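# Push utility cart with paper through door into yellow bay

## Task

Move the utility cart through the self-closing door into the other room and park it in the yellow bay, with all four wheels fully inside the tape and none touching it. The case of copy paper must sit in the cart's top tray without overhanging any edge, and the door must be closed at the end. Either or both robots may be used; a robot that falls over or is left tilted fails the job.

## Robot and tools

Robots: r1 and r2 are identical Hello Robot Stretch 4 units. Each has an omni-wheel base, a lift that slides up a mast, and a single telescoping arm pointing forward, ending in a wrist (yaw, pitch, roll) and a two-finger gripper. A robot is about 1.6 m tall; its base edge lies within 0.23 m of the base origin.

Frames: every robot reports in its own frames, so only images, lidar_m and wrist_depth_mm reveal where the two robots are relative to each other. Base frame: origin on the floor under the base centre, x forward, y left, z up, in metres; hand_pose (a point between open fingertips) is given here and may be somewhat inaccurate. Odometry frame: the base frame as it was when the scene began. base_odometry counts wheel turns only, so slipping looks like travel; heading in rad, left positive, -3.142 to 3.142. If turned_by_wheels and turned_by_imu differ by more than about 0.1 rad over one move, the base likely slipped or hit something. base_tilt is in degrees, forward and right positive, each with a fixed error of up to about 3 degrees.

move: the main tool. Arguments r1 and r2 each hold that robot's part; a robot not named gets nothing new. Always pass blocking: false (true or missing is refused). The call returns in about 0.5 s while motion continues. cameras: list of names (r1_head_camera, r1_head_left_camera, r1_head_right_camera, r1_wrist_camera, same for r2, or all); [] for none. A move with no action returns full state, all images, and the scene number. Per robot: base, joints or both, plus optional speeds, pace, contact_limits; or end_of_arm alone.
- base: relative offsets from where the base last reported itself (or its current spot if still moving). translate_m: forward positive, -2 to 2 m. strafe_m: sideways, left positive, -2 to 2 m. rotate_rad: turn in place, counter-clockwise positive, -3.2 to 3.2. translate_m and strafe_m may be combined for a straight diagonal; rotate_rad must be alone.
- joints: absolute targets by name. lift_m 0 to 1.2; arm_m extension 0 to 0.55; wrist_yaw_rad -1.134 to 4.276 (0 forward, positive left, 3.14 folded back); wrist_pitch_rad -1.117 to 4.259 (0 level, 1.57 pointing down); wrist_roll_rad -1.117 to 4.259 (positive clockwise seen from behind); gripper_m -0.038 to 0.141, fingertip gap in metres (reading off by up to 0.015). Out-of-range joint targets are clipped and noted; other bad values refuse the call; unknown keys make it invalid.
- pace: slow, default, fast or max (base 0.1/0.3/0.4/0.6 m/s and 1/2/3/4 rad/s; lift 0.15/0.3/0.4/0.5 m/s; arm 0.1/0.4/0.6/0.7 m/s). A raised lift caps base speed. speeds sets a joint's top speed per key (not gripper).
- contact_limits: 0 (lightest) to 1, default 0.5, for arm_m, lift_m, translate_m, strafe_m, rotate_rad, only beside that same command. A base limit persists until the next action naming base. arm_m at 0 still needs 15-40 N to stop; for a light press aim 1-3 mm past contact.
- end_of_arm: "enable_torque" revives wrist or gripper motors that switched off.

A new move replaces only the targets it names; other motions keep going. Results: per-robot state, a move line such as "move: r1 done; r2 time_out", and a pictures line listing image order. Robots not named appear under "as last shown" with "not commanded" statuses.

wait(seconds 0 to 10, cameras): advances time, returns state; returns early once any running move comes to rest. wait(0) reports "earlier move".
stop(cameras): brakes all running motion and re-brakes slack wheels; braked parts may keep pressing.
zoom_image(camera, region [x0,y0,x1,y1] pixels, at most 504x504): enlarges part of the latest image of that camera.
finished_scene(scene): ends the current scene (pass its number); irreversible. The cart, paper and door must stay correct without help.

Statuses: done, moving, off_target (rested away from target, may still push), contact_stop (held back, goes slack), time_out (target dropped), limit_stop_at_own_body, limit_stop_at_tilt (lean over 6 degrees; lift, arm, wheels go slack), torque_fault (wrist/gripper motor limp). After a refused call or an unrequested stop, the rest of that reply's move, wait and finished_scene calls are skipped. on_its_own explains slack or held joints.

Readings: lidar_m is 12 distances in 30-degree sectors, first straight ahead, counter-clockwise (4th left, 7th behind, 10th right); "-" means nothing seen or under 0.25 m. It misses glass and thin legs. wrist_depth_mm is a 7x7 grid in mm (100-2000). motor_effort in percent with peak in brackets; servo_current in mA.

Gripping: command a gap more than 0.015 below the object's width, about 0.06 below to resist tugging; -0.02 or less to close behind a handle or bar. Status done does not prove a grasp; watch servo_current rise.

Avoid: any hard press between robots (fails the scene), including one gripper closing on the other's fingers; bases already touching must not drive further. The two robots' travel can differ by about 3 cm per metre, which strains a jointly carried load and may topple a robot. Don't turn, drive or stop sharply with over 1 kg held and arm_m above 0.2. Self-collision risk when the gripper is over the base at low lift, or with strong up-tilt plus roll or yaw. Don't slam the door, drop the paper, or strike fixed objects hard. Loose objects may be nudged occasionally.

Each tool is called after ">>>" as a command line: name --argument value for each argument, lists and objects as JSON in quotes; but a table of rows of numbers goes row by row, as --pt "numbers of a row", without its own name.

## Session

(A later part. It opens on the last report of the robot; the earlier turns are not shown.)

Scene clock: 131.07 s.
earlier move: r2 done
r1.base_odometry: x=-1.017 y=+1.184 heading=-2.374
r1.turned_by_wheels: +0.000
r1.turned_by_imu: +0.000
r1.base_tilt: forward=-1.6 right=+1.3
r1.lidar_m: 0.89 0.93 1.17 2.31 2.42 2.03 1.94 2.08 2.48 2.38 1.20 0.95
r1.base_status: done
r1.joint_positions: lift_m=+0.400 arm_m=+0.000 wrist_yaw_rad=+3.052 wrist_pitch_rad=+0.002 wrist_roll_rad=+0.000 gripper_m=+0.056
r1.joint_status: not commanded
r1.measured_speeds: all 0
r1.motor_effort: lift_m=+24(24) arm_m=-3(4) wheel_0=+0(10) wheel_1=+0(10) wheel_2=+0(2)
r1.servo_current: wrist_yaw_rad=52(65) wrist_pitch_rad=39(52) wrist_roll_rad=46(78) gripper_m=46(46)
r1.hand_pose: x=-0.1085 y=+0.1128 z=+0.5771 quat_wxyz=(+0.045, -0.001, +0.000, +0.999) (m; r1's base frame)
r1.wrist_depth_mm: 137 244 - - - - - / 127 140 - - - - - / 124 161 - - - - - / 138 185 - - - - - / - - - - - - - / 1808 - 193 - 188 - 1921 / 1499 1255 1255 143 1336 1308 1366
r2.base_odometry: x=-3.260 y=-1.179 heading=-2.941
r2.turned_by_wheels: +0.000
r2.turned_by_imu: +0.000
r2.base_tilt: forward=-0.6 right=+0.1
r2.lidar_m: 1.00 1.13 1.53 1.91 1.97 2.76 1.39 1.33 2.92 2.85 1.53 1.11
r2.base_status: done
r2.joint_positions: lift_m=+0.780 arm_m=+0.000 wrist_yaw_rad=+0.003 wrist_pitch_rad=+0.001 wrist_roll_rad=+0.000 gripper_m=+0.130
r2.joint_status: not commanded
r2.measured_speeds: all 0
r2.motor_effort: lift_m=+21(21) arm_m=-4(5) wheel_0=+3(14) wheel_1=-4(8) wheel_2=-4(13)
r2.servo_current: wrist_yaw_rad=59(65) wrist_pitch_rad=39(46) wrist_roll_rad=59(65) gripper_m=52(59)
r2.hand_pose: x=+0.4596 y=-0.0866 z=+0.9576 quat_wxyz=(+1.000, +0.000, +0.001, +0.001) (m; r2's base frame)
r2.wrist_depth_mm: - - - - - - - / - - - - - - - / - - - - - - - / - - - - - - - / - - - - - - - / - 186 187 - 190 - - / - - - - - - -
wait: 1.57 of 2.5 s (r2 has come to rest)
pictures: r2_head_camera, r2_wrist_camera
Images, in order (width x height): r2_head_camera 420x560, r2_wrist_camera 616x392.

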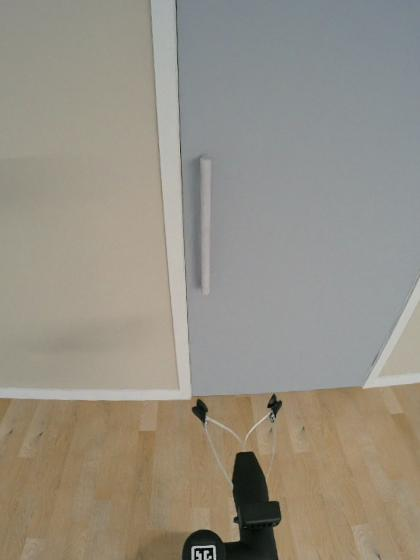

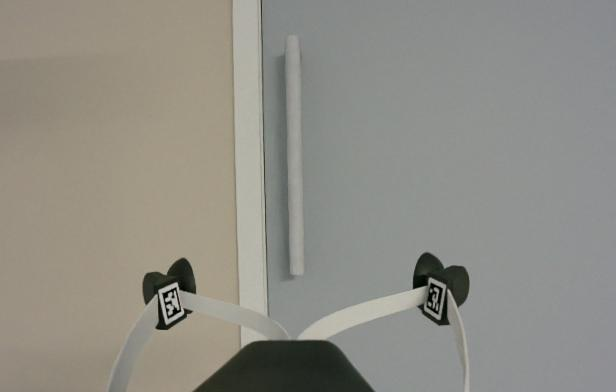

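>>> move --blocking false --r2 '{"base": {"strafe_m": 0.02, "translate_m": 0.3}, "joints": {"arm_m": 0.1}}'

>>> wait --seconds 3 --cameras '["r2_wrist_camera"]'

Scene clock: 139.70 s.
move: r2 moving
r1: as last shown
r1.lidar_m: 0.90 0.94 1.19 2.31 2.43 2.04 1.93 2.06 2.47 2.38 1.19 0.93
r1.motor_effort: lift_m=+24(24) arm_m=-4(4) wheel_0=+0(1) wheel_1=+1(1) wheel_2=+0(0)
r1.servo_current: wrist_yaw_rad=39(72) wrist_pitch_rad=46(52) wrist_roll_rad=46(65) gripper_m=46(52)
r1.wrist_depth_mm: 137 243 - - - - - / 127 140 - - - - - / 124 162 - - - - - / 138 185 - - - - - / - - - - - - - / 1808 - 193 - 187 - 1983 / 1499 1255 1255 143 1336 1255 1397
r2.base_odometry: x=-3.291 y=-1.187 heading=-2.941
r2.turned_by_wheels: +0.000
r2.turned_by_imu: +0.001
r2.base_tilt: forward=-0.7 right=+0.1
r2.lidar_m: 0.97 1.10 1.49 1.88 1.99 2.72 1.40 1.35 2.98 2.83 1.50 1.09
r2.base_status: translate_m moving; strafe_m moving
r2.joint_positions: lift_m=+0.780 arm_m=+0.051 wrist_yaw_rad=+0.003 wrist_pitch_rad=+0.001 wrist_roll_rad=+0.000 gripper_m=+0.130
r2.joint_status: arm_m moving
r2.measured_speeds: translate_m=+0.121 strafe_m=+0.007 rotate_rad=+0.005 lift_m=+0.000 arm_m=+0.195 wrist_yaw_rad=-0.001 wrist_pitch_rad=+0.000 wrist_roll_rad=+0.000
r2.motor_effort: lift_m=+21(21) arm_m=+7(12) wheel_0=+7(11) wheel_1=+9(9) wheel_2=-12(13)
r2.servo_current: wrist_yaw_rad=46(52) wrist_pitch_rad=39(46) wrist_roll_rad=52(52) gripper_m=52(52)
r2.hand_pose: x=+0.5101 y=-0.0867 z=+0.9576 quat_wxyz=(+1.000, +0.000, +0.001, +0.001) (m; r2's base frame)
r2.wrist_depth_mm: - - - - - - - / - - - 707 - - - / - - - 707 - - - / - - - 715 - - - / - - 778 798 - - - / - 186 193 158 190 - - / - - - - - - -
pictures: none

Scene clock: 141.70 s.
earlier move: r2 done
r1.base_odometry: x=-1.017 y=+1.184 heading=-2.374
r1.turned_by_wheels: +0.000
r1.turned_by_imu: +0.000
r1.base_tilt: forward=-1.6 right=+1.2
r1.lidar_m: 0.91 0.95 1.20 2.33 2.44 1.99 1.94 2.06 2.44 2.39 1.18 0.94
r1.base_status: not commanded
r1.joint_positions: lift_m=+0.400 arm_m=+0.000 wrist_yaw_rad=+3.052 wrist_pitch_rad=+0.002 wrist_roll_rad=+0.000 gripper_m=+0.056
r1.joint_status: not commanded
r1.measured_speeds: all 0
r1.motor_effort: lift_m=+24(24) arm_m=-3(4) wheel_0=-1(1) wheel_1=+0(1) wheel_2=+0(0)
r1.servo_current: wrist_yaw_rad=46(72) wrist_pitch_rad=39(52) wrist_roll_rad=33(65) gripper_m=39(52)
r1.hand_pose: x=-0.1085 y=+0.1128 z=+0.5771 quat_wxyz=(+0.045, -0.001, +0.000, +0.999) (m; r1's base frame)
r1.wrist_depth_mm: 137 244 - - - - - / 127 141 - - - - - / 124 162 - - - - - / 138 184 - - - - - / - - - - - - - / 1756 - 194 - 187 - 1921 / 1537 1229 1255 143 1366 1281 1430
r2.base_odometry: x=-3.550 y=-1.258 heading=-2.941
r2.turned_by_wheels: +0.000
r2.turned_by_imu: +0.000
r2.base_tilt: forward=-0.7 right=+0.1
r2.lidar_m: 0.69 0.80 1.13 1.87 1.98 2.69 1.61 1.62 2.96 2.85 1.12 0.81
r2.base_status: done
r2.joint_positions: lift_m=+0.780 arm_m=+0.100 wrist_yaw_rad=+0.003 wrist_pitch_rad=+0.001 wrist_roll_rad=+0.000 gripper_m=+0.130
r2.joint_status: all done
r2.measured_speeds: all 0
r2.motor_effort: lift_m=+21(21) arm_m=+7(12) wheel_0=+3(11) wheel_1=+2(9) wheel_2=-4(14)
r2.servo_current: wrist_yaw_rad=52(59) wrist_pitch_rad=46(46) wrist_roll_rad=46(65) gripper_m=46(59)
r2.hand_pose: x=+0.5593 y=-0.0867 z=+0.9576 quat_wxyz=(+1.000, +0.000, +0.001, +0.001) (m; r2's base frame)
r2.wrist_depth_mm: 459 459 439 373 - - - / 459 459 442 375 - - - / 466 462 442 377 - - - / 469 466 449 377 - - - / 473 466 449 379 - - - / 473 473 449 164 189 - - / 480 473 455 - - - -
wait: 2.00 of 3 s (r2 has come to rest)
pictures: r2_wrist_camera
Images, in order (width x height): r2_wrist_camera 616x392.

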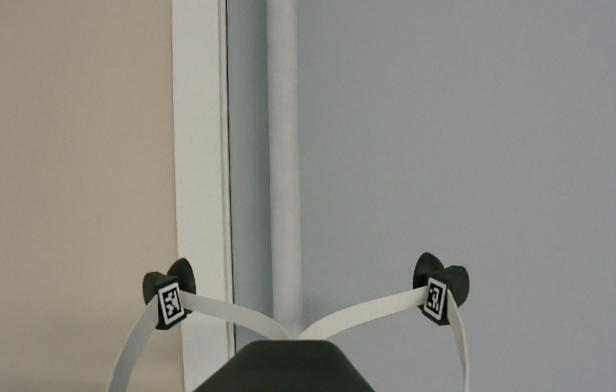

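>>> move --blocking false --r2 '{"base": {"strafe_m": 0.02, "translate_m": 0.11}}'

>>> wait --seconds 2

>>> move --blocking false --r2 '{"joints": {"arm_m": 0.19}, "speeds": {"arm_m": 0.15}, "contact_limits": {"arm_m": 0.2}}'

>>> wait --seconds 2 --cameras '["r2_wrist_camera"]'

Scene clock: 148.63 s.
move: r2 moving
r1: as last shown
r1.base_tilt: forward=-1.6 right=+1.3
r1.lidar_m: 0.89 0.91 1.20 2.32 2.41 2.05 1.95 2.07 2.48 2.36 1.19 0.96
r1.motor_effort: lift_m=+24(24) arm_m=-3(4) wheel_0=+0(0) wheel_1=+0(1) wheel_2=+0(0)
r1.servo_current: wrist_yaw_rad=52(65) wrist_pitch_rad=52(52) wrist_roll_rad=52(59) gripper_m=39(46)
r1.wrist_depth_mm: 137 244 - - - - - / 127 141 - - - - - / 124 162 - - - - - / 138 185 - - - - - / - - - - - - - / 1808 - 193 - 188 - 1921 / 1499 1255 1229 143 1464 1281 1430
r2.base_odometry: x=-3.580 y=-1.270 heading=-2.941
r2.turned_by_wheels: +0.000
r2.turned_by_imu: +0.001
r2.base_tilt: forward=-0.7 right=+0.1
r2.lidar_m: 0.67 0.77 1.08 1.86 1.98 2.69 1.67 1.64 2.96 2.86 1.04 0.77
r2.base_status: translate_m moving; strafe_m moving
r2.joint_positions: lift_m=+0.780 arm_m=+0.100 wrist_yaw_rad=+0.003 wrist_pitch_rad=+0.001 wrist_roll_rad=+0.000 gripper_m=+0.130
r2.joint_status: not commanded
r2.measured_speeds: translate_m=+0.121 strafe_m=+0.021 rotate_rad=+0.004 lift_m=+0.000 arm_m=+0.000 wrist_yaw_rad=+0.000 wrist_pitch_rad=+0.000 wrist_roll_rad=+0.000
r2.motor_effort: lift_m=+21(21) arm_m=+7(7) wheel_0=+6(11) wheel_1=+8(10) wheel_2=-11(12)
r2.servo_current: wrist_yaw_rad=39(65) wrist_pitch_rad=39(46) wrist_roll_rad=39(52) gripper_m=52(52)
r2.hand_pose: x=+0.5593 y=-0.0867 z=+0.9576 quat_wxyz=(+1.000, +0.000, +0.001, +0.001) (m; r2's base frame)
r2.wrist_depth_mm: 430 430 413 345 - - - / 433 430 415 345 - - - / 439 436 415 349 - - - / 439 436 424 353 - - - / 442 439 421 351 - - - / 445 439 200 163 190 - - / 449 442 427 - - - -
pictures: none

Scene clock: 149.73 s.
earlier move: r2 done
r1.base_odometry: x=-1.017 y=+1.184 heading=-2.374
r1.turned_by_wheels: +0.000
r1.turned_by_imu: +0.000
r1.base_tilt: forward=-1.6 right=+1.2
r1.lidar_m: 0.89 0.92 1.16 2.32 2.42 2.02 1.94 2.06 2.48 2.39 1.19 0.95
r1.base_status: not commanded
r1.joint_positions: lift_m=+0.400 arm_m=+0.000 wrist_yaw_rad=+3.052 wrist_pitch_rad=+0.002 wrist_roll_rad=+0.000 gripper_m=+0.056
r1.joint_status: not commanded
r1.measured_speeds: all 0
r1.motor_effort: lift_m=+24(24) arm_m=-3(4) wheel_0=+0(1) wheel_1=+0(1) wheel_2=+0(0)
r1.servo_current: wrist_yaw_rad=59(65) wrist_pitch_rad=46(52) wrist_roll_rad=59(59) gripper_m=39(52)
r1.hand_pose: x=-0.1085 y=+0.1128 z=+0.5771 quat_wxyz=(+0.045, -0.001, +0.000, +0.999) (m; r1's base frame)
r1.wrist_depth_mm: 137 243 - - - - - / 127 140 - - - - - / 124 162 - - - - - / 138 184 - - - - - / - - - - - - - / 1808 - 195 - 187 - 1921 / 1537 1281 1255 143 1397 1281 1366
r2.base_odometry: x=-3.654 y=-1.299 heading=-2.941
r2.turned_by_wheels: +0.000
r2.turned_by_imu: +0.000
r2.base_tilt: forward=-0.7 right=+0.1
r2.lidar_m: 0.59 0.69 0.96 1.85 1.93 2.67 1.76 1.73 2.97 2.63 0.99 0.70
r2.base_status: done
r2.joint_positions: lift_m=+0.780 arm_m=+0.100 wrist_yaw_rad=+0.003 wrist_pitch_rad=+0.001 wrist_roll_rad=+0.000 gripper_m=+0.130
r2.joint_status: not commanded
r2.measured_speeds: all 0
r2.motor_effort: lift_m=+21(21) arm_m=+7(8) wheel_0=+4(11) wheel_1=+4(10) wheel_2=-3(13)
r2.servo_current: wrist_yaw_rad=46(65) wrist_pitch_rad=46(46) wrist_roll_rad=52(59) gripper_m=46(52)
r2.hand_pose: x=+0.5593 y=-0.0867 z=+0.9576 quat_wxyz=(+1.000, +0.000, +0.001, +0.001) (m; r2's base frame)
r2.wrist_depth_mm: 351 347 342 338 336 334 330 / 353 349 343 266 340 334 330 / 355 351 347 266 342 338 334 / 355 353 349 271 343 338 338 / 362 359 349 272 343 343 336 / 362 357 342 270 345 342 342 / 366 359 343 - 347 343 342
wait: 1.10 of 2 s (r2 has come to rest)
pictures: none

Scene clock: 150.23 s.
move: r2 moving
r1: as last shown
r1.base_tilt: forward=-1.5 right=+1.3
r1.lidar_m: 0.88 0.94 1.20 2.31 2.44 2.01 1.94 2.07 2.44 2.38 1.19 0.96
r1.motor_effort: lift_m=+24(24) arm_m=-4(4) wheel_0=+0(1) wheel_1=+0(1) wheel_2=+0(0)
r1.servo_current: wrist_yaw_rad=46(65) wrist_pitch_rad=46(52) wrist_roll_rad=33(72) gripper_m=39(46)
r1.wrist_depth_mm: 137 243 - - - - - / 127 140 - - - - - / 124 161 - - - - - / 138 183 - - - - - / - - - - - - - / 1756 - 195 - 187 - 1983 / 1464 1255 1255 143 1397 1281 1397
r2.base_odometry: x=-3.654 y=-1.299 heading=-2.941
r2.turned_by_wheels: +0.000
r2.turned_by_imu: +0.000
r2.base_tilt: forward=-0.7 right=+0.0
r2.lidar_m: 0.60 0.70 0.97 1.85 1.96 2.67 1.76 1.74 3.03 2.60 0.95 0.67
r2.base_status: not commanded
r2.joint_positions: lift_m=+0.780 arm_m=+0.147 wrist_yaw_rad=+0.003 wrist_pitch_rad=+0.001 wrist_roll_rad=+0.000 gripper_m=+0.130
r2.joint_status: arm_m moving
r2.measured_speeds: translate_m=+0.000 strafe_m=+0.000 rotate_rad=+0.000 lift_m=+0.000 arm_m=+0.150 wrist_yaw_rad=+0.000 wrist_pitch_rad=+0.000 wrist_roll_rad=+0.000
r2.motor_effort: lift_m=+21(21) arm_m=+7(13) wheel_0=+4(5) wheel_1=+4(4) wheel_2=-3(3)
r2.servo_current: wrist_yaw_rad=46(52) wrist_pitch_rad=39(46) wrist_roll_rad=39(52) gripper_m=59(59)
r2.contact_limits: arm_m 0.2
r2.hand_pose: x=+0.6067 y=-0.0867 z=+0.9576 quat_wxyz=(+1.000, +0.000, +0.001, +0.001) (m; r2's base frame)
r2.wrist_depth_mm: 307 291 300 226 296 293 290 / 307 294 301 226 296 294 293 / 310 293 304 227 298 296 293 / 310 297 306 228 300 298 296 / 312 298 307 229 304 300 297 / 315 300 307 224 304 301 300 / 319 315 300 - 306 303 300
pictures: none

Scene clock: 151.00 s.
earlier move: r2 done
r1.base_odometry: x=-1.017 y=+1.184 heading=-2.374
r1.turned_by_wheels: +0.000
r1.turned_by_imu: +0.000
r1.base_tilt: forward=-1.6 right=+1.3
r1.lidar_m: 0.89 0.94 1.18 2.32 2.41 2.03 1.93 2.06 2.48 2.38 1.18 0.94
r1.base_status: not commanded
r1.joint_positions: lift_m=+0.400 arm_m=+0.000 wrist_yaw_rad=+3.052 wrist_pitch_rad=+0.002 wrist_roll_rad=+0.000 gripper_m=+0.056
r1.joint_status: not commanded
r1.measured_speeds: all 0
r1.motor_effort: lift_m=+24(24) arm_m=-3(4) wheel_0=+0(1) wheel_1=+0(1) wheel_2=+0(0)
r1.servo_current: wrist_yaw_rad=52(72) wrist_pitch_rad=46(52) wrist_roll_rad=33(72) gripper_m=46(46)
r1.hand_pose: x=-0.1085 y=+0.1128 z=+0.5771 quat_wxyz=(+0.045, -0.001, +0.000, +0.999) (m; r1's base frame)
r1.wrist_depth_mm: 137 244 - - - - - / 127 140 - - - - - / 124 162 - - - - - / 138 184 - - - - - / - - - - - - - / 1756 - 193 - 187 - 1863 / 1499 1255 1229 143 1366 1255 1397
r2.base_odometry: x=-3.654 y=-1.299 heading=-2.941
r2.turned_by_wheels: +0.000
r2.turned_by_imu: +0.000
r2.base_tilt: forward=-0.7 right=+0.1
r2.lidar_m: 0.61 0.68 0.98 1.86 1.94 2.66 1.74 1.73 3.01 2.61 0.96 0.70
r2.base_status: not commanded
r2.joint_positions: lift_m=+0.780 arm_m=+0.190 wrist_yaw_rad=+0.003 wrist_pitch_rad=+0.001 wrist_roll_rad=+0.000 gripper_m=+0.130
r2.joint_status: all done
r2.measured_speeds: all 0
r2.motor_effort: lift_m=+21(21) arm_m=+8(13) wheel_0=+5(5) wheel_1=+4(4) wheel_2=-3(3)
r2.servo_current: wrist_yaw_rad=39(65) wrist_pitch_rad=39(46) wrist_roll_rad=52(65) gripper_m=46(59)
r2.contact_limits: arm_m 0.2
r2.hand_pose: x=+0.6493 y=-0.0867 z=+0.9576 quat_wxyz=(+1.000, +0.000, +0.001, +0.001) (m; r2's base frame)
r2.wrist_depth_mm: 259 245 254 179 249 247 244 / 260 245 256 180 251 248 247 / 262 245 257 180 252 249 247 / 264 248 259 180 254 250 249 / 266 250 262 180 255 253 250 / 267 251 262 178 256 254 252 / 268 253 265 - 258 256 253
wait: 0.77 of 2 s (r2 has come to rest)
pictures: r2_wrist_camera
Images, in order (width x height): r2_wrist_camera 616x392.

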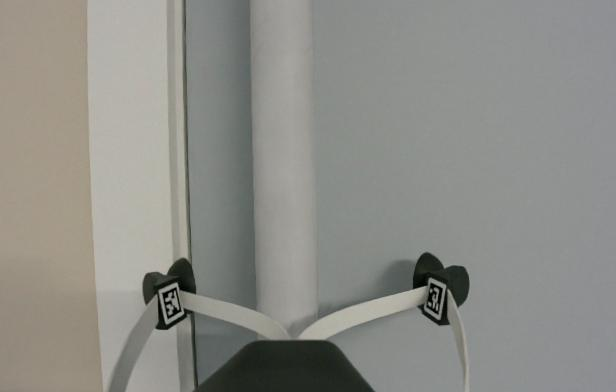

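>>> move --blocking false --r2 '{"joints": {"arm_m": 0.198, "gripper_m": -0.035}, "speeds": {"arm_m": 0.15}, "contact_limits": {"arm_m": 0.3}}'

>>> wait --seconds 2.5

>>> wait --seconds 1.5 --cameras '["r2_wrist_camera"]'

Scene clock: 164.10 s.
move: r2 moving
r1: as last shown
r1.lidar_m: 0.90 0.93 1.16 2.33 2.42 2.02 1.93 2.05 2.49 2.39 1.18 0.95
r1.motor_effort: lift_m=+24(24) arm_m=-4(4) wheel_0=+0(1) wheel_1=+0(1) wheel_2=+0(0)
r1.servo_current: wrist_yaw_rad=52(65) wrist_pitch_rad=46(46) wrist_roll_rad=33(65) gripper_m=39(46)
r1.wrist_depth_mm: 137 244 - - - - - / 126 140 - - - - - / 124 161 - - - - - / 138 184 - - - - - / - - - - - - - / 1756 - 193 - 188 - 1921 / 1499 1229 1255 143 1366 1281 1366
r2.base_odometry: x=-3.654 y=-1.299 heading=-2.941
r2.turned_by_wheels: +0.000
r2.turned_by_imu: +0.000
r2.base_tilt: forward=-0.7 right=+0.0
r2.lidar_m: 0.61 0.66 0.94 1.87 1.95 2.69 1.75 1.73 3.02 2.61 0.97 0.71
r2.base_status: not commanded
r2.joint_positions: lift_m=+0.780 arm_m=+0.198 wrist_yaw_rad=+0.003 wrist_pitch_rad=+0.001 wrist_roll_rad=+0.000 gripper_m=+0.117
r2.joint_status: arm_m moving; gripper_m moving
r2.measured_speeds: all 0
r2.motor_effort: lift_m=+21(21) arm_m=+7(10) wheel_0=+5(5) wheel_1=+4(4) wheel_2=-3(3)
r2.servo_current: wrist_yaw_rad=46(52) wrist_pitch_rad=39(46) wrist_roll_rad=39(59) gripper_m=78(98)
r2.contact_limits: arm_m 0.3
r2.hand_pose: x=+0.6573 y=-0.0867 z=+0.9576 quat_wxyz=(+1.000, +0.000, +0.001, +0.001) (m; r2's base frame)
r2.wrist_depth_mm: 251 236 247 171 241 239 237 / 253 237 249 167 243 240 237 / 253 238 250 172 244 241 240 / 256 240 251 173 246 242 241 / 258 243 253 173 248 244 242 / 258 244 217 170 197 246 244 / 262 245 257 - 249 247 245
pictures: none

Scene clock: 166.00 s.
earlier move: r2 done
r1.base_odometry: x=-1.017 y=+1.184 heading=-2.374
r1.turned_by_wheels: +0.000
r1.turned_by_imu: +0.000
r1.base_tilt: forward=-1.6 right=+1.3
r1.lidar_m: 0.88 0.94 1.20 2.33 2.42 2.02 1.95 2.05 2.48 2.39 1.16 0.94
r1.base_status: not commanded
r1.joint_positions: lift_m=+0.400 arm_m=+0.000 wrist_yaw_rad=+3.052 wrist_pitch_rad=+0.002 wrist_roll_rad=+0.000 gripper_m=+0.056
r1.joint_status: not commanded
r1.measured_speeds: all 0
r1.motor_effort: lift_m=+24(24) arm_m=-4(4) wheel_0=+0(1) wheel_1=+0(1) wheel_2=+0(0)
r1.servo_current: wrist_yaw_rad=39(78) wrist_pitch_rad=46(52) wrist_roll_rad=39(65) gripper_m=33(46)
r1.hand_pose: x=-0.1085 y=+0.1128 z=+0.5771 quat_wxyz=(+0.045, -0.001, +0.000, +0.999) (m; r1's base frame)
r1.wrist_depth_mm: 137 244 - - - - - / 127 140 - - - - - / 124 162 - - - - - / 138 184 - - - - - / - - - - - - - / 1863 - 193 - 187 - 1983 / 1499 1255 1281 143 1430 1255 1430
r2.base_odometry: x=-3.654 y=-1.300 heading=-2.940
r2.turned_by_wheels: +0.001
r2.turned_by_imu: +0.001
r2.base_tilt: forward=-0.6 right=+0.1
r2.lidar_m: 0.60 0.68 0.97 1.85 1.97 2.67 1.77 1.74 3.00 2.60 0.94 0.70
r2.base_status: not commanded
r2.joint_positions: lift_m=+0.780 arm_m=+0.198 wrist_yaw_rad=+0.008 wrist_pitch_rad=+0.001 wrist_roll_rad=+0.000 gripper_m=-0.033
r2.joint_status: all done
r2.measured_speeds: all 0
r2.motor_effort: lift_m=+21(21) arm_m=-4(10) wheel_0=+4(5) wheel_1=+4(4) wheel_2=+7(7)
r2.servo_current: wrist_yaw_rad=39(65) wrist_pitch_rad=46(46) wrist_roll_rad=39(59) gripper_m=156(241)
r2.contact_limits: arm_m 0.3
r2.hand_pose: x=+0.6580 y=-0.0852 z=+0.9576 quat_wxyz=(+1.000, +0.000, +0.001, +0.004) (m; r2's base frame)
r2.wrist_depth_mm: 251 235 243 161 236 233 229 / 254 236 245 163 237 234 231 / 254 237 247 163 239 236 232 / 255 239 248 167 242 236 234 / 258 241 251 165 243 238 235 / 260 243 186 166 180 239 236 / 262 244 253 - 244 - 239
wait: 1.90 of 2.5 s (r2 has come to rest)
pictures: none

Scene clock: 167.50 s.
r1.base_odometry: x=-1.017 y=+1.184 heading=-2.374
r1.turned_by_wheels: +0.000
r1.turned_by_imu: +0.000
r1.base_tilt: forward=-1.6 right=+1.2
r1.lidar_m: 0.90 0.95 1.21 2.32 2.44 2.03 1.95 2.05 2.46 2.36 1.18 0.94
r1.base_status: not commanded
r1.joint_positions: lift_m=+0.400 arm_m=+0.000 wrist_yaw_rad=+3.052 wrist_pitch_rad=+0.002 wrist_roll_rad=+0.000 gripper_m=+0.056
r1.joint_status: not commanded
r1.measured_speeds: all 0
r1.motor_effort: lift_m=+24(24) arm_m=-4(4) wheel_0=+0(1) wheel_1=+0(1) wheel_2=+0(0)
r1.servo_current: wrist_yaw_rad=59(78) wrist_pitch_rad=39(52) wrist_roll_rad=33(65) gripper_m=39(46)
r1.hand_pose: x=-0.1085 y=+0.1128 z=+0.5771 quat_wxyz=(+0.045, -0.001, +0.000, +0.999) (m; r1's base frame)
r1.wrist_depth_mm: 137 244 - - - - - / 127 141 - - - - - / 124 162 - - - - - / 138 183 - - - - - / - - - - - - - / 1708 - 194 - 187 - 1863 / 1537 1229 1229 143 1366 1255 1397
r2.base_odometry: x=-3.654 y=-1.300 heading=-2.940
r2.turned_by_wheels: +0.000
r2.turned_by_imu: +0.000
r2.base_tilt: forward=-0.7 right=+0.0
r2.lidar_m: 0.58 0.72 0.94 1.84 1.95 2.67 1.71 1.72 2.98 2.60 0.96 0.72
r2.base_status: not commanded
r2.joint_positions: lift_m=+0.780 arm_m=+0.198 wrist_yaw_rad=+0.008 wrist_pitch_rad=+0.001 wrist_roll_rad=+0.000 gripper_m=-0.033
r2.joint_status: all done
r2.measured_speeds: all 0
r2.motor_effort: lift_m=+21(21) arm_m=-4(10) wheel_0=+4(5) wheel_1=+4(4) wheel_2=+7(7)
r2.servo_current: wrist_yaw_rad=59(65) wrist_pitch_rad=33(46) wrist_roll_rad=52(59) gripper_m=156(241)
r2.contact_limits: arm_m 0.3
r2.hand_pose: x=+0.6580 y=-0.0852 z=+0.9576 quat_wxyz=(+1.000, +0.000, +0.001, +0.004) (m; r2's base frame)
r2.wrist_depth_mm: 251 234 245 162 237 234 229 / 253 236 245 163 237 233 231 / 255 238 247 163 239 236 233 / 257 239 247 167 241 237 234 / 258 241 248 165 242 238 236 / 260 242 186 166 180 239 237 / 263 245 253 - 244 - 238
wait: 1.50 s; at rest by 0.27 s
pictures: r2_wrist_camera
Images, in order (width x height): r2_wrist_camera 616x392.

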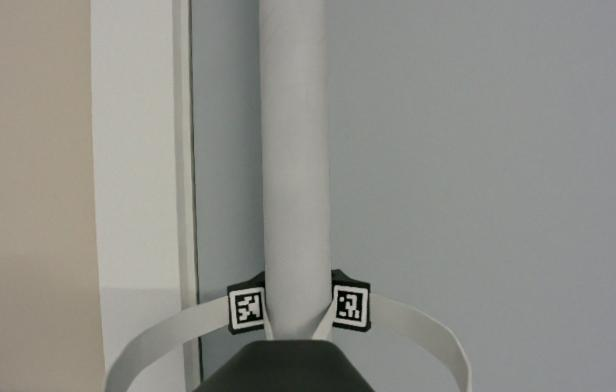

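>>> move --blocking false --r2 '{"base":{"translate_m":-0.335,"strafe_m":-0.154},"joints":{"wrist_yaw_rad":0.349},"speeds":{"wrist_yaw_rad":0.22}}'

>>> wait --seconds 3 --cameras '["r2_wrist_camera"]'

Scene clock: 203.70 s.
move: r2 moving
r1: as last shown
r1.base_tilt: forward=-1.6 right=+1.3
r1.lidar_m: 0.91 0.96 1.21 2.32 2.41 2.04 1.94 2.08 2.47 2.38 1.19 0.95
r1.servo_current: wrist_yaw_rad=46(65) wrist_pitch_rad=39(52) wrist_roll_rad=46(59) gripper_m=39(46)
r1.wrist_depth_mm: 137 243 - - - - - / 127 140 - - - - - / 124 161 - - - - - / 138 184 - - - - - / - - - - - - - / 1756 - 193 - 187 - 1921 / 1537 1255 1255 142 1366 1281 1430
r2.base_odometry: x=-3.627 y=-1.279 heading=-2.940
r2.turned_by_wheels: +0.000
r2.turned_by_imu: -0.001
r2.base_tilt: forward=-0.6 right=+0.0
r2.lidar_m: 0.60 0.71 1.00 1.89 1.94 2.69 1.72 1.68 2.98 2.73 1.02 0.70
r2.base_status: translate_m moving; strafe_m moving
r2.joint_positions: lift_m=+0.780 arm_m=+0.198 wrist_yaw_rad=+0.096 wrist_pitch_rad=+0.001 wrist_roll_rad=+0.000 gripper_m=-0.033
r2.joint_status: wrist_yaw_rad moving
r2.measured_speeds: translate_m=-0.121 strafe_m=-0.056 rotate_rad=+0.009 lift_m=+0.000 arm_m=+0.000 wrist_yaw_rad=+0.209 wrist_pitch_rad=+0.000 wrist_roll_rad=+0.000
r2.motor_effort: lift_m=+21(21) arm_m=-4(4) wheel_0=-9(12) wheel_1=-15(15) wheel_2=+23(24)
r2.servo_current: wrist_yaw_rad=65(91) wrist_pitch_rad=39(46) wrist_roll_rad=52(52) gripper_m=143(156)
r2.contact_limits: arm_m 0.3
r2.hand_pose: x=+0.6644 y=-0.0592 z=+0.9576 quat_wxyz=(+0.999, +0.000, +0.001, +0.048) (m; r2's base frame)
r2.wrist_depth_mm: 289 265 248 162 235 228 224 / 290 266 249 163 236 229 225 / 293 268 250 164 236 231 226 / 294 270 250 165 240 233 228 / 297 285 253 167 240 233 229 / 298 289 184 166 180 234 231 / 300 293 267 - 242 235 232
pictures: none

Scene clock: 205.83 s.
earlier move: r2 done
r1.base_odometry: x=-1.017 y=+1.184 heading=-2.374
r1.turned_by_wheels: +0.000
r1.turned_by_imu: +0.000
r1.base_tilt: forward=-1.6 right=+1.3
r1.lidar_m: 1.02 0.93 1.22 2.32 2.43 2.04 1.94 2.03 2.48 2.37 1.20 0.98
r1.base_status: not commanded
r1.joint_positions: lift_m=+0.400 arm_m=+0.000 wrist_yaw_rad=+3.052 wrist_pitch_rad=+0.002 wrist_roll_rad=+0.000 gripper_m=+0.056
r1.joint_status: not commanded
r1.measured_speeds: all 0
r1.motor_effort: lift_m=+24(24) arm_m=-3(4) wheel_0=+0(1) wheel_1=+0(1) wheel_2=+0(0)
r1.servo_current: wrist_yaw_rad=46(72) wrist_pitch_rad=46(52) wrist_roll_rad=46(65) gripper_m=39(52)
r1.hand_pose: x=-0.1085 y=+0.1128 z=+0.5771 quat_wxyz=(+0.045, -0.001, +0.000, +0.999) (m; r1's base frame)
r1.wrist_depth_mm: 137 243 - - - - - / 127 140 - - - - - / 124 162 - - - - - / 138 184 - - - - - / - - - - - - - / 1808 - 193 - 188 - 1863 / 1537 1229 1255 143 1397 1255 1397
r2.base_odometry: x=-3.357 y=-1.082 heading=-2.940
r2.turned_by_wheels: +0.000
r2.turned_by_imu: +0.001
r2.base_tilt: forward=-0.6 right=+0.1
r2.lidar_m: 0.59 1.06 1.44 2.00 2.12 2.89 1.35 1.38 2.84 2.72 1.46 0.81
r2.base_status: done
r2.joint_positions: lift_m=+0.780 arm_m=+0.198 wrist_yaw_rad=+0.348 wrist_pitch_rad=+0.001 wrist_roll_rad=+0.000 gripper_m=-0.033
r2.joint_status: all done
r2.measured_speeds: all 0
r2.motor_effort: lift_m=+21(21) arm_m=-4(4) wheel_0=-7(13) wheel_1=-6(16) wheel_2=+10(26)
r2.servo_current: wrist_yaw_rad=59(98) wrist_pitch_rad=33(46) wrist_roll_rad=59(59) gripper_m=143(156)
r2.contact_limits: arm_m 0.3
r2.hand_pose: x=+0.6698 y=+0.0163 z=+0.9576 quat_wxyz=(+0.985, +0.000, +0.001, +0.173) (m; r2's base frame)
r2.wrist_depth_mm: - - 242 162 238 236 233 / - - 244 162 239 237 234 / - - 245 165 241 238 236 / - - 247 164 241 239 237 / - - 248 165 243 241 239 / - - 182 166 181 243 239 / - - 252 - 245 242 241
wait: 2.13 of 3 s (r2 has come to rest)
pictures: r2_wrist_camera
Images, in order (width x height): r2_wrist_camera 616x392.

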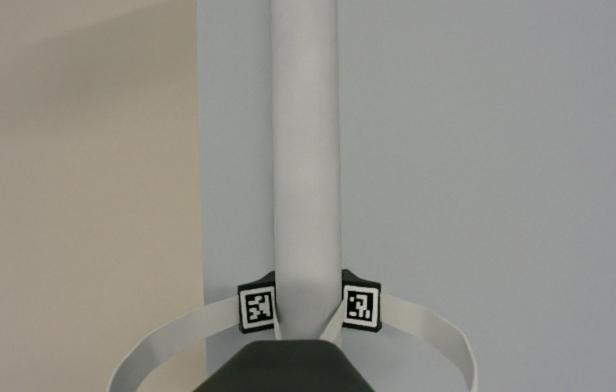

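>>> move --blocking false --r2 '{"base":{"translate_m":-0.2625,"strafe_m":-0.259},"joints":{"wrist_yaw_rad":0.698},"speeds":{"wrist_yaw_rad":0.22}}'

>>> wait --seconds 4

>>> move --blocking false --r2 '{"base":{"translate_m":-0.158,"strafe_m":-0.3335},"joints":{"wrist_yaw_rad":1.047},"speeds":{"wrist_yaw_rad":0.22}}'

>>> wait --seconds 4 --cameras '["r2_wrist_camera", "r2_head_camera", "r1_head_camera"]'

Scene clock: 212.03 s.
move: r2 moving
r1: as last shown
r1.lidar_m: 1.02 0.97 1.18 2.31 2.44 2.04 1.95 2.04 2.46 2.39 1.19 0.98
r1.motor_effort: lift_m=+24(24) arm_m=-4(4) wheel_0=+0(1) wheel_1=+1(1) wheel_2=+0(0)
r1.servo_current: wrist_yaw_rad=46(65) wrist_pitch_rad=39(46) wrist_roll_rad=46(52) gripper_m=39(46)
r1.wrist_depth_mm: 137 244 - - - - - / 127 141 - - - - - / 124 162 - - - - - / 138 184 - - - - - / - - - - - - - / 1808 - 195 - 187 - 1863 / 1537 1255 1255 143 1397 1308 1397
r2.base_odometry: x=-3.339 y=-1.055 heading=-2.940
r2.turned_by_wheels: +0.000
r2.turned_by_imu: -0.001
r2.base_tilt: forward=-0.6 right=+0.1
r2.lidar_m: 0.60 1.08 1.46 2.03 2.09 2.91 1.34 1.34 2.81 2.72 1.49 0.81
r2.base_status: translate_m moving; strafe_m moving
r2.joint_positions: lift_m=+0.780 arm_m=+0.198 wrist_yaw_rad=+0.433 wrist_pitch_rad=+0.001 wrist_roll_rad=+0.000 gripper_m=-0.033
r2.joint_status: wrist_yaw_rad moving
r2.measured_speeds: translate_m=-0.090 strafe_m=-0.092 rotate_rad=+0.010 lift_m=+0.000 arm_m=+0.000 wrist_yaw_rad=+0.212 wrist_pitch_rad=+0.000 wrist_roll_rad=+0.000
r2.motor_effort: lift_m=+21(21) arm_m=-4(4) wheel_0=+0(8) wheel_1=-17(17) wheel_2=+18(21)
r2.servo_current: wrist_yaw_rad=78(104) wrist_pitch_rad=39(46) wrist_roll_rad=46(59) gripper_m=137(143)
r2.contact_limits: arm_m 0.3
r2.hand_pose: x=+0.6674 y=+0.0416 z=+0.9576 quat_wxyz=(+0.977, +0.000, +0.001, +0.215) (m; r2's base frame)
r2.wrist_depth_mm: - - 245 162 236 231 228 / - - 245 163 236 232 229 / - - 247 164 238 234 231 / - - 248 165 240 236 232 / - - 250 166 241 236 233 / - - 182 166 179 237 236 / - 120 - - 243 239 236
pictures: none

Scene clock: 214.20 s.
earlier move: r2 done
r1.base_odometry: x=-1.017 y=+1.184 heading=-2.374
r1.turned_by_wheels: +0.000
r1.turned_by_imu: +0.000
r1.base_tilt: forward=-1.6 right=+1.3
r1.lidar_m: 1.09 0.96 1.20 2.32 2.41 2.04 1.93 2.04 2.47 2.39 1.19 1.00
r1.base_status: not commanded
r1.joint_positions: lift_m=+0.400 arm_m=+0.000 wrist_yaw_rad=+3.052 wrist_pitch_rad=+0.002 wrist_roll_rad=+0.000 gripper_m=+0.056
r1.joint_status: not commanded
r1.measured_speeds: all 0
r1.motor_effort: lift_m=+24(24) arm_m=-4(4) wheel_0=+0(1) wheel_1=+0(1) wheel_2=+0(0)
r1.servo_current: wrist_yaw_rad=52(72) wrist_pitch_rad=39(52) wrist_roll_rad=52(72) gripper_m=39(52)
r1.hand_pose: x=-0.1085 y=+0.1128 z=+0.5771 quat_wxyz=(+0.045, -0.001, +0.000, +0.999) (m; r1's base frame)
r1.wrist_depth_mm: 137 243 - - - - - / 127 140 - - - - - / 124 162 - - - - - / 138 183 - - - - - / - - - - - - - / 1808 - 193 - 187 - 1921 / 1499 1229 1255 143 1366 1255 1366
r2.base_odometry: x=-3.152 y=-0.775 heading=-2.940
r2.turned_by_wheels: +0.000
r2.turned_by_imu: -0.001
r2.base_tilt: forward=-0.6 right=+0.1
r2.lidar_m: 0.61 0.63 1.84 2.26 2.39 3.21 1.06 1.61 2.57 2.47 1.83 1.03
r2.base_status: done
r2.joint_positions: lift_m=+0.780 arm_m=+0.198 wrist_yaw_rad=+0.686 wrist_pitch_rad=+0.001 wrist_roll_rad=+0.000 gripper_m=-0.033
r2.joint_status: all done
r2.measured_speeds: all 0
r2.motor_effort: lift_m=+21(21) arm_m=-4(4) wheel_0=+0(8) wheel_1=-7(19) wheel_2=+11(22)
r2.servo_current: wrist_yaw_rad=78(117) wrist_pitch_rad=39(46) wrist_roll_rad=46(59) gripper_m=137(143)
r2.contact_limits: arm_m 0.3
r2.hand_pose: x=+0.6475 y=+0.1149 z=+0.9576 quat_wxyz=(+0.942, +0.000, +0.000, +0.336) (m; r2's base frame)
r2.wrist_depth_mm: - - 240 161 239 238 238 / - - 242 162 240 239 238 / - - 245 164 242 239 240 / - - 245 165 243 242 242 / - - 246 166 243 244 243 / - - 182 166 178 245 244 / 1983 1863 250 - 247 245 246
wait: 2.17 of 4 s (r2 has come to rest)
pictures: none

Scene clock: 214.70 s.
move: r2 moving
r1: as last shown
r1.lidar_m: 1.10 0.95 1.21 2.32 2.42 2.04 1.94 2.06 2.47 2.38 1.18 0.98
r1.motor_effort: lift_m=+24(24) arm_m=-3(4) wheel_0=+0(0) wheel_1=+0(1) wheel_2=+0(0)
r1.servo_current: wrist_yaw_rad=26(65) wrist_pitch_rad=46(52) wrist_roll_rad=46(59) gripper_m=46(46)
r1.wrist_depth_mm: 137 244 - - - - - / 127 140 - - - - - / 124 162 - - - - - / 138 184 - - - - - / - - - - - - - / 1808 - 193 - 187 - 1863 / 1537 1229 1229 143 1336 1336 1430
r2.base_odometry: x=-3.145 y=-0.745 heading=-2.940
r2.turned_by_wheels: +0.000
r2.turned_by_imu: -0.002
r2.base_tilt: forward=-0.6 right=+0.1
r2.lidar_m: 0.61 0.64 1.82 2.30 2.39 3.25 1.02 1.69 2.57 2.45 1.80 1.07
r2.base_status: translate_m moving; strafe_m moving
r2.joint_positions: lift_m=+0.780 arm_m=+0.198 wrist_yaw_rad=+0.765 wrist_pitch_rad=+0.001 wrist_roll_rad=+0.000 gripper_m=-0.033
r2.joint_status: wrist_yaw_rad moving
r2.measured_speeds: translate_m=-0.052 strafe_m=-0.109 rotate_rad=-0.009 lift_m=+0.000 arm_m=+0.000 wrist_yaw_rad=+0.209 wrist_pitch_rad=+0.000 wrist_roll_rad=+0.000
r2.motor_effort: lift_m=+21(21) arm_m=-4(4) wheel_0=-3(5) wheel_1=-18(19) wheel_2=+18(19)
r2.servo_current: wrist_yaw_rad=221(221) wrist_pitch_rad=39(46) wrist_roll_rad=46(59) gripper_m=137(137)
r2.contact_limits: arm_m 0.3
r2.hand_pose: x=+0.6374 y=+0.1368 z=+0.9576 quat_wxyz=(+0.928, +0.000, +0.000, +0.373) (m; r2's base frame)
r2.wrist_depth_mm: - - 242 164 237 234 231 / - - 243 165 238 235 233 / - - 246 166 239 236 234 / - - 246 166 240 237 235 / - - 249 167 241 239 236 / - - 180 167 179 240 238 / - - 251 - 244 240 238
pictures: none

Scene clock: 216.93 s.
earlier move: r2 off_target
r1.base_odometry: x=-1.017 y=+1.184 heading=-2.374
r1.turned_by_wheels: +0.000
r1.turned_by_imu: +0.000
r1.base_tilt: forward=-1.6 right=+1.3
r1.lidar_m: 1.20 0.96 1.19 2.33 2.40 2.04 1.95 2.05 2.48 2.37 1.17 0.99
r1.base_status: not commanded
r1.joint_positions: lift_m=+0.400 arm_m=+0.000 wrist_yaw_rad=+3.052 wrist_pitch_rad=+0.002 wrist_roll_rad=+0.000 gripper_m=+0.056
r1.joint_status: not commanded
r1.measured_speeds: all 0
r1.motor_effort: lift_m=+24(24) arm_m=-4(4) wheel_0=+0(1) wheel_1=+0(1) wheel_2=+0(0)
r1.servo_current: wrist_yaw_rad=59(72) wrist_pitch_rad=46(52) wrist_roll_rad=59(65) gripper_m=39(46)
r1.hand_pose: x=-0.1085 y=+0.1128 z=+0.5771 quat_wxyz=(+0.045, -0.001, +0.000, +0.999) (m; r1's base frame)
r1.wrist_depth_mm: 137 242 - - - - - / 127 140 - - - - - / 124 162 - - - - - / 138 184 - - - - - / - - - - - - - / 1756 - 193 - 187 - 1983 / 1499 1229 1281 143 1366 1281 1366
r2.base_odometry: x=-3.065 y=-0.417 heading=-2.939
r2.turned_by_wheels: +0.000
r2.turned_by_imu: -0.001
r2.base_tilt: forward=-0.6 right=+0.1
r2.lidar_m: 0.58 0.59 2.04 2.61 2.71 0.99 0.90 3.05 2.24 2.14 2.04 1.50
r2.base_status: done
r2.joint_positions: lift_m=+0.780 arm_m=+0.198 wrist_yaw_rad=+1.023 wrist_pitch_rad=+0.001 wrist_roll_rad=+0.000 gripper_m=-0.033
r2.joint_status: wrist_yaw_rad off_target (ended at +1.022, target +1.047)
r2.measured_speeds: all 0
r2.on_its_own: wrist_yaw_rad is at rest, and its servo_current (143 mA) is outside its rest range (0 to 104 mA)
r2.motor_effort: lift_m=+21(21) arm_m=-4(4) wheel_0=+0(7) wheel_1=-8(20) wheel_2=+11(19)
r2.servo_current: wrist_yaw_rad=143(299) wrist_pitch_rad=39(46) wrist_roll_rad=52(65) gripper_m=124(137)
r2.contact_limits: arm_m 0.3
r2.hand_pose: x=+0.5938 y=+0.2006 z=+0.9576 quat_wxyz=(+0.872, +0.000, +0.000, +0.489) (m; r2's base frame)
r2.wrist_depth_mm: - - 239 162 238 238 238 / - - 240 165 239 239 240 / - - 242 164 242 241 242 / - - 243 165 242 242 242 / - - 245 167 244 244 244 / - - 246 164 180 245 245 / - 1863 247 - 248 247 247
wait: 2.23 of 4 s (r2 has come to rest)
pictures: r1_head_camera, r2_head_camera, r2_wrist_camera
Images, in order (width x height): r1_head_camera 420x560, r2_head_camera 420x560, r2_wrist_camera 616x392.

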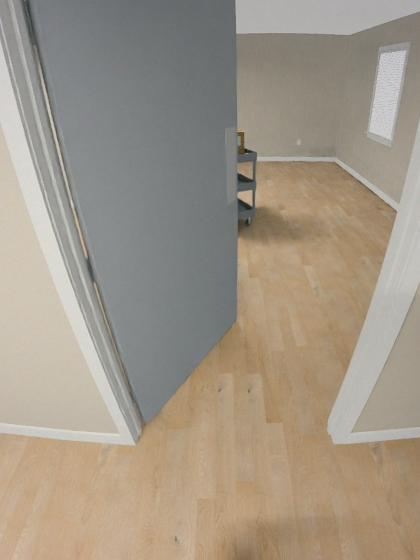

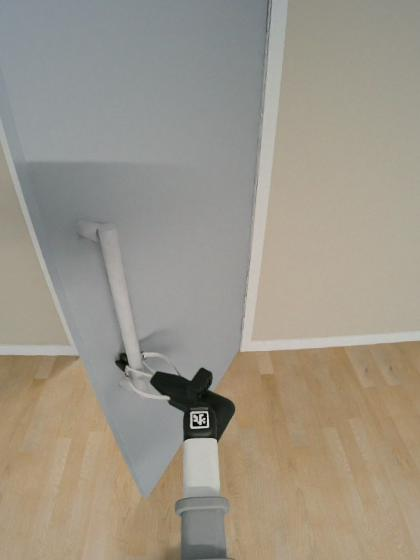

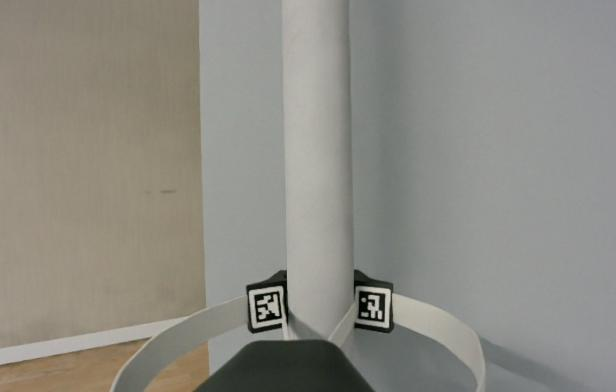

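>>> move --blocking false --r2 '{"base":{"translate_m":-0.038,"strafe_m":-0.2745},"joints":{"wrist_yaw_rad":1.29},"speeds":{"wrist_yaw_rad":0.22}}'

>>> wait --seconds 4 --cameras '["r2_wrist_camera"]'

Scene clock: 225.13 s.
move: r2 moving
r1: as last shown
r1.lidar_m: 1.21 0.93 1.20 2.32 2.41 2.02 1.94 2.06 2.49 2.40 1.18 1.00
r1.servo_current: wrist_yaw_rad=46(52) wrist_pitch_rad=46(52) wrist_roll_rad=26(65) gripper_m=39(46)
r1.wrist_depth_mm: 137 244 - - - - - / 127 141 - - - - - / 124 162 - - - - - / 138 184 - - - - - / - - - - - - - / 1756 - 194 - 187 - 1983 / 1499 1255 1255 143 1366 1281 1397
r2.base_odometry: x=-3.067 y=-0.383 heading=-2.939
r2.turned_by_wheels: +0.000
r2.turned_by_imu: +0.001
r2.base_tilt: forward=-0.6 right=+0.0
r2.lidar_m: 0.58 0.58 2.03 2.64 2.75 0.96 0.91 3.05 2.18 2.10 2.01 1.48
r2.base_status: translate_m moving; strafe_m moving
r2.joint_positions: lift_m=+0.780 arm_m=+0.198 wrist_yaw_rad=+1.101 wrist_pitch_rad=+0.001 wrist_roll_rad=+0.000 gripper_m=-0.033
r2.joint_status: wrist_yaw_rad moving
r2.measured_speeds: translate_m=-0.017 strafe_m=-0.130 rotate_rad=-0.002 lift_m=+0.000 arm_m=+0.000 wrist_yaw_rad=+0.197 wrist_pitch_rad=+0.000 wrist_roll_rad=+0.000
r2.motor_effort: lift_m=+21(21) arm_m=-4(4) wheel_0=+3(10) wheel_1=-18(20) wheel_2=+16(18)
r2.servo_current: wrist_yaw_rad=410(410) wrist_pitch_rad=39(46) wrist_roll_rad=52(59) gripper_m=124(130)
r2.contact_limits: arm_m 0.3
r2.hand_pose: x=+0.5773 y=+0.2176 z=+0.9576 quat_wxyz=(+0.852, +0.000, +0.000, +0.523) (m; r2's base frame)
r2.wrist_depth_mm: - - 240 160 236 234 231 / - - 243 162 236 235 233 / - - 244 163 238 236 235 / - - 246 163 239 237 236 / - - 247 165 241 238 237 / - - 248 167 177 239 238 / - 1921 248 - 244 241 240
pictures: none

Scene clock: 226.93 s.
earlier move: r2 off_target
r1.base_odometry: x=-1.017 y=+1.184 heading=-2.374
r1.turned_by_wheels: +0.000
r1.turned_by_imu: +0.000
r1.base_tilt: forward=-1.6 right=+1.3
r1.lidar_m: 1.30 0.94 1.19 2.31 2.41 2.04 1.95 2.06 2.48 2.36 1.18 0.98
r1.base_status: not commanded
r1.joint_positions: lift_m=+0.400 arm_m=+0.000 wrist_yaw_rad=+3.052 wrist_pitch_rad=+0.002 wrist_roll_rad=+0.000 gripper_m=+0.056
r1.joint_status: not commanded
r1.measured_speeds: all 0
r1.motor_effort: lift_m=+24(24) arm_m=-4(4) wheel_0=+0(1) wheel_1=+1(1) wheel_2=+0(0)
r1.servo_current: wrist_yaw_rad=39(72) wrist_pitch_rad=39(52) wrist_roll_rad=59(65) gripper_m=39(52)
r1.hand_pose: x=-0.1085 y=+0.1128 z=+0.5771 quat_wxyz=(+0.045, -0.001, +0.000, +0.999) (m; r1's base frame)
r1.wrist_depth_mm: 137 243 - - - - - / 127 141 - - - - - / 124 162 - - - - - / 138 185 - - - - - / - - - - - - - / 1808 - 193 - 187 - 1921 / 1499 1255 1205 143 1397 1308 1430
r2.base_odometry: x=-3.083 y=-0.141 heading=-2.939
r2.turned_by_wheels: +0.000
r2.turned_by_imu: +0.001
r2.base_tilt: forward=-0.6 right=+0.1
r2.lidar_m: 0.78 0.53 2.10 2.87 2.99 0.94 1.15 2.68 1.93 1.84 1.94 1.52
r2.base_status: done
r2.joint_positions: lift_m=+0.780 arm_m=+0.198 wrist_yaw_rad=+1.266 wrist_pitch_rad=+0.001 wrist_roll_rad=+0.000 gripper_m=-0.033
r2.joint_status: wrist_yaw_rad off_target (ended at +1.265, target +1.290)
r2.measured_speeds: all 0
r2.on_its_own: wrist_yaw_rad is at rest, and its servo_current (156 mA) is outside its rest range (0 to 104 mA)
r2.motor_effort: lift_m=+21(21) arm_m=-4(4) wheel_0=+1(10) wheel_1=-7(21) wheel_2=+12(19)
r2.servo_current: wrist_yaw_rad=156(436) wrist_pitch_rad=33(46) wrist_roll_rad=39(59) gripper_m=124(137)
r2.contact_limits: arm_m 0.3
r2.hand_pose: x=+0.5389 y=+0.2488 z=+0.9576 quat_wxyz=(+0.806, +0.000, +0.000, +0.591) (m; r2's base frame)
r2.wrist_depth_mm: - - 239 162 239 239 240 / - - 240 166 240 240 241 / - - 241 164 242 242 243 / - - 243 165 244 244 243 / - - 245 166 245 245 245 / - - 245 164 180 246 247 / - 1921 246 - 247 248 247
wait: 1.80 of 4 s (r2 has come to rest)
pictures: r2_wrist_camera
Images, in order (width x height): r2_wrist_camera 616x392.

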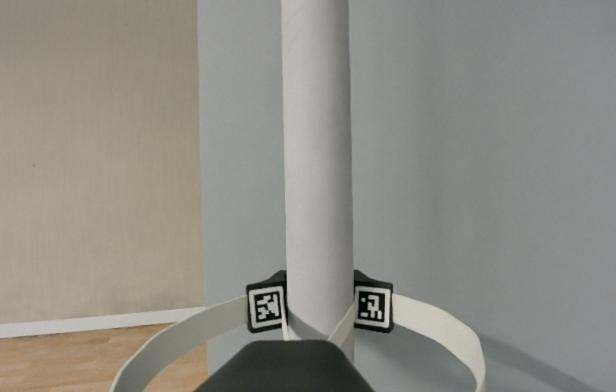

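>>> move --blocking false --r2 '{"base":{"translate_m":-0.01,"strafe_m":-0.235},"joints":{"wrist_yaw_rad":1.42},"speeds":{"wrist_yaw_rad":0.16}}'

>>> wait --seconds 4 --cameras '["r2_wrist_camera", "r2_head_camera", "r1_head_camera"]'

Scene clock: 237.13 s.
move: r2 moving
r1: as last shown
r1.lidar_m: 1.32 0.96 1.21 2.31 2.41 2.04 1.94 2.06 2.48 2.38 1.18 0.97
r1.motor_effort: lift_m=+24(24) arm_m=-4(4) wheel_0=+0(1) wheel_1=+0(1) wheel_2=+0(0)
r1.servo_current: wrist_yaw_rad=52(59) wrist_pitch_rad=39(52) wrist_roll_rad=78(78) gripper_m=39(46)
r1.wrist_depth_mm: 137 243 - - - - - / 127 140 - - - - - / 124 162 - - - - - / 138 185 - - - - - / - - - - - - - / 1756 - 194 - 187 - 1921 / 1537 1255 1255 143 1336 1281 1397
r2.base_odometry: x=-3.089 y=-0.106 heading=-2.938
r2.turned_by_wheels: +0.001
r2.turned_by_imu: +0.001
r2.base_tilt: forward=-0.6 right=+0.0
r2.lidar_m: 0.83 0.55 2.08 2.93 3.04 0.92 1.22 2.62 1.92 1.83 1.91 1.51
r2.base_status: translate_m moving; strafe_m moving
r2.joint_positions: lift_m=+0.780 arm_m=+0.198 wrist_yaw_rad=+1.320 wrist_pitch_rad=+0.001 wrist_roll_rad=+0.000 gripper_m=-0.033
r2.joint_status: wrist_yaw_rad moving
r2.measured_speeds: translate_m=-0.003 strafe_m=-0.138 rotate_rad=-0.002 lift_m=+0.000 arm_m=+0.000 wrist_yaw_rad=+0.141 wrist_pitch_rad=+0.000 wrist_roll_rad=+0.000
r2.motor_effort: lift_m=+21(21) arm_m=-4(4) wheel_0=+9(13) wheel_1=-18(18) wheel_2=+17(17)
r2.servo_current: wrist_yaw_rad=345(345) wrist_pitch_rad=39(46) wrist_roll_rad=39(52) gripper_m=111(124)
r2.contact_limits: arm_m 0.3
r2.hand_pose: x=+0.5251 y=+0.2577 z=+0.9576 quat_wxyz=(+0.790, +0.000, +0.000, +0.613) (m; r2's base frame)
r2.wrist_depth_mm: - - 238 165 236 237 236 / - - 240 161 237 237 237 / - - 242 162 239 238 239 / - - 242 163 241 241 240 / - - 244 165 242 242 241 / - - 245 166 177 243 243 / - 1863 246 - 245 245 243
pictures: none

Scene clock: 238.77 s.
earlier move: r2 off_target
r1.base_odometry: x=-1.017 y=+1.184 heading=-2.374
r1.turned_by_wheels: +0.000
r1.turned_by_imu: +0.000
r1.base_tilt: forward=-1.6 right=+1.3
r1.lidar_m: 1.57 0.93 1.21 2.32 2.44 2.02 1.95 2.08 2.49 2.38 1.19 0.99
r1.base_status: not commanded
r1.joint_positions: lift_m=+0.400 arm_m=+0.000 wrist_yaw_rad=+3.052 wrist_pitch_rad=+0.002 wrist_roll_rad=+0.000 gripper_m=+0.056
r1.joint_status: not commanded
r1.measured_speeds: all 0
r1.motor_effort: lift_m=+24(24) arm_m=-4(4) wheel_0=+0(1) wheel_1=+1(1) wheel_2=+0(0)
r1.servo_current: wrist_yaw_rad=59(65) wrist_pitch_rad=33(52) wrist_roll_rad=65(78) gripper_m=39(46)
r1.hand_pose: x=-0.1085 y=+0.1128 z=+0.5771 quat_wxyz=(+0.045, -0.001, +0.000, +0.999) (m; r1's base frame)
r1.wrist_depth_mm: 137 242 - - - - - / 127 140 - - - - - / 124 161 - - - - - / 138 184 - - - - - / - - - - - - - / 1808 - 194 - 188 - 1863 / 1499 1255 1229 143 1366 1255 1430
r2.base_odometry: x=-3.122 y=+0.091 heading=-2.939
r2.turned_by_wheels: +0.000
r2.turned_by_imu: +0.000
r2.base_tilt: forward=-0.6 right=+0.0
r2.lidar_m: 0.98 0.51 2.09 3.11 1.44 1.05 1.51 2.34 1.69 1.62 1.72 1.53
r2.base_status: done
r2.joint_positions: lift_m=+0.780 arm_m=+0.198 wrist_yaw_rad=+1.377 wrist_pitch_rad=+0.001 wrist_roll_rad=+0.000 gripper_m=-0.034
r2.joint_status: wrist_yaw_rad off_target (ended at +1.377, target +1.420)
r2.measured_speeds: all 0
r2.on_its_own: wrist_yaw_rad is at rest, and its servo_current (371 mA) is outside its rest range (0 to 104 mA)
r2.motor_effort: lift_m=+21(21) arm_m=-4(4) wheel_0=-3(14) wheel_1=-11(21) wheel_2=+15(21)
r2.servo_current: wrist_yaw_rad=371(475) wrist_pitch_rad=33(46) wrist_roll_rad=46(59) gripper_m=117(124)
r2.contact_limits: arm_m 0.3
r2.hand_pose: x=+0.5103 y=+0.2661 z=+0.9576 quat_wxyz=(+0.772, +0.000, +0.000, +0.635) (m; r2's base frame)
r2.wrist_depth_mm: - - 229 162 245 254 263 / - - 230 234 247 255 265 / - - 232 165 248 256 265 / - - 233 165 249 258 265 / - - 236 167 251 259 267 / - - 234 167 174 258 270 / - - 234 - 254 258 272
wait: 1.63 of 4 s (r2 has come to rest)
pictures: r1_head_camera, r2_head_camera, r2_wrist_camera
Images, in order (width x height): r1_head_camera 420x560, r2_head_camera 420x560, r2_wrist_camera 616x392.

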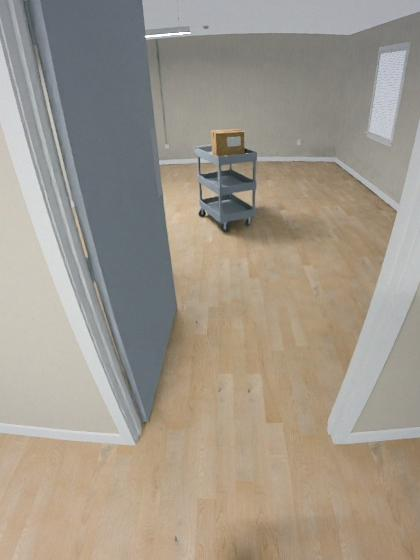

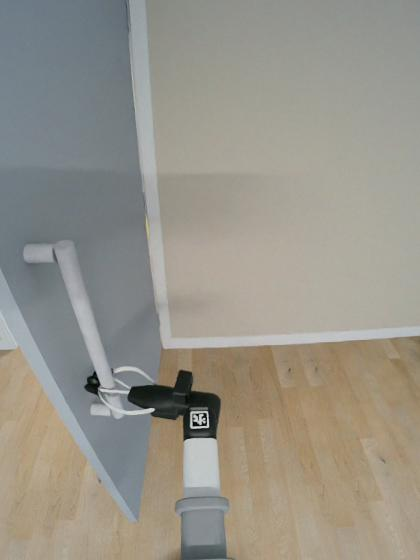

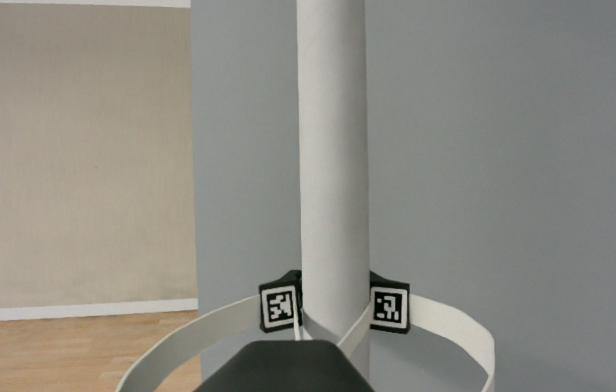

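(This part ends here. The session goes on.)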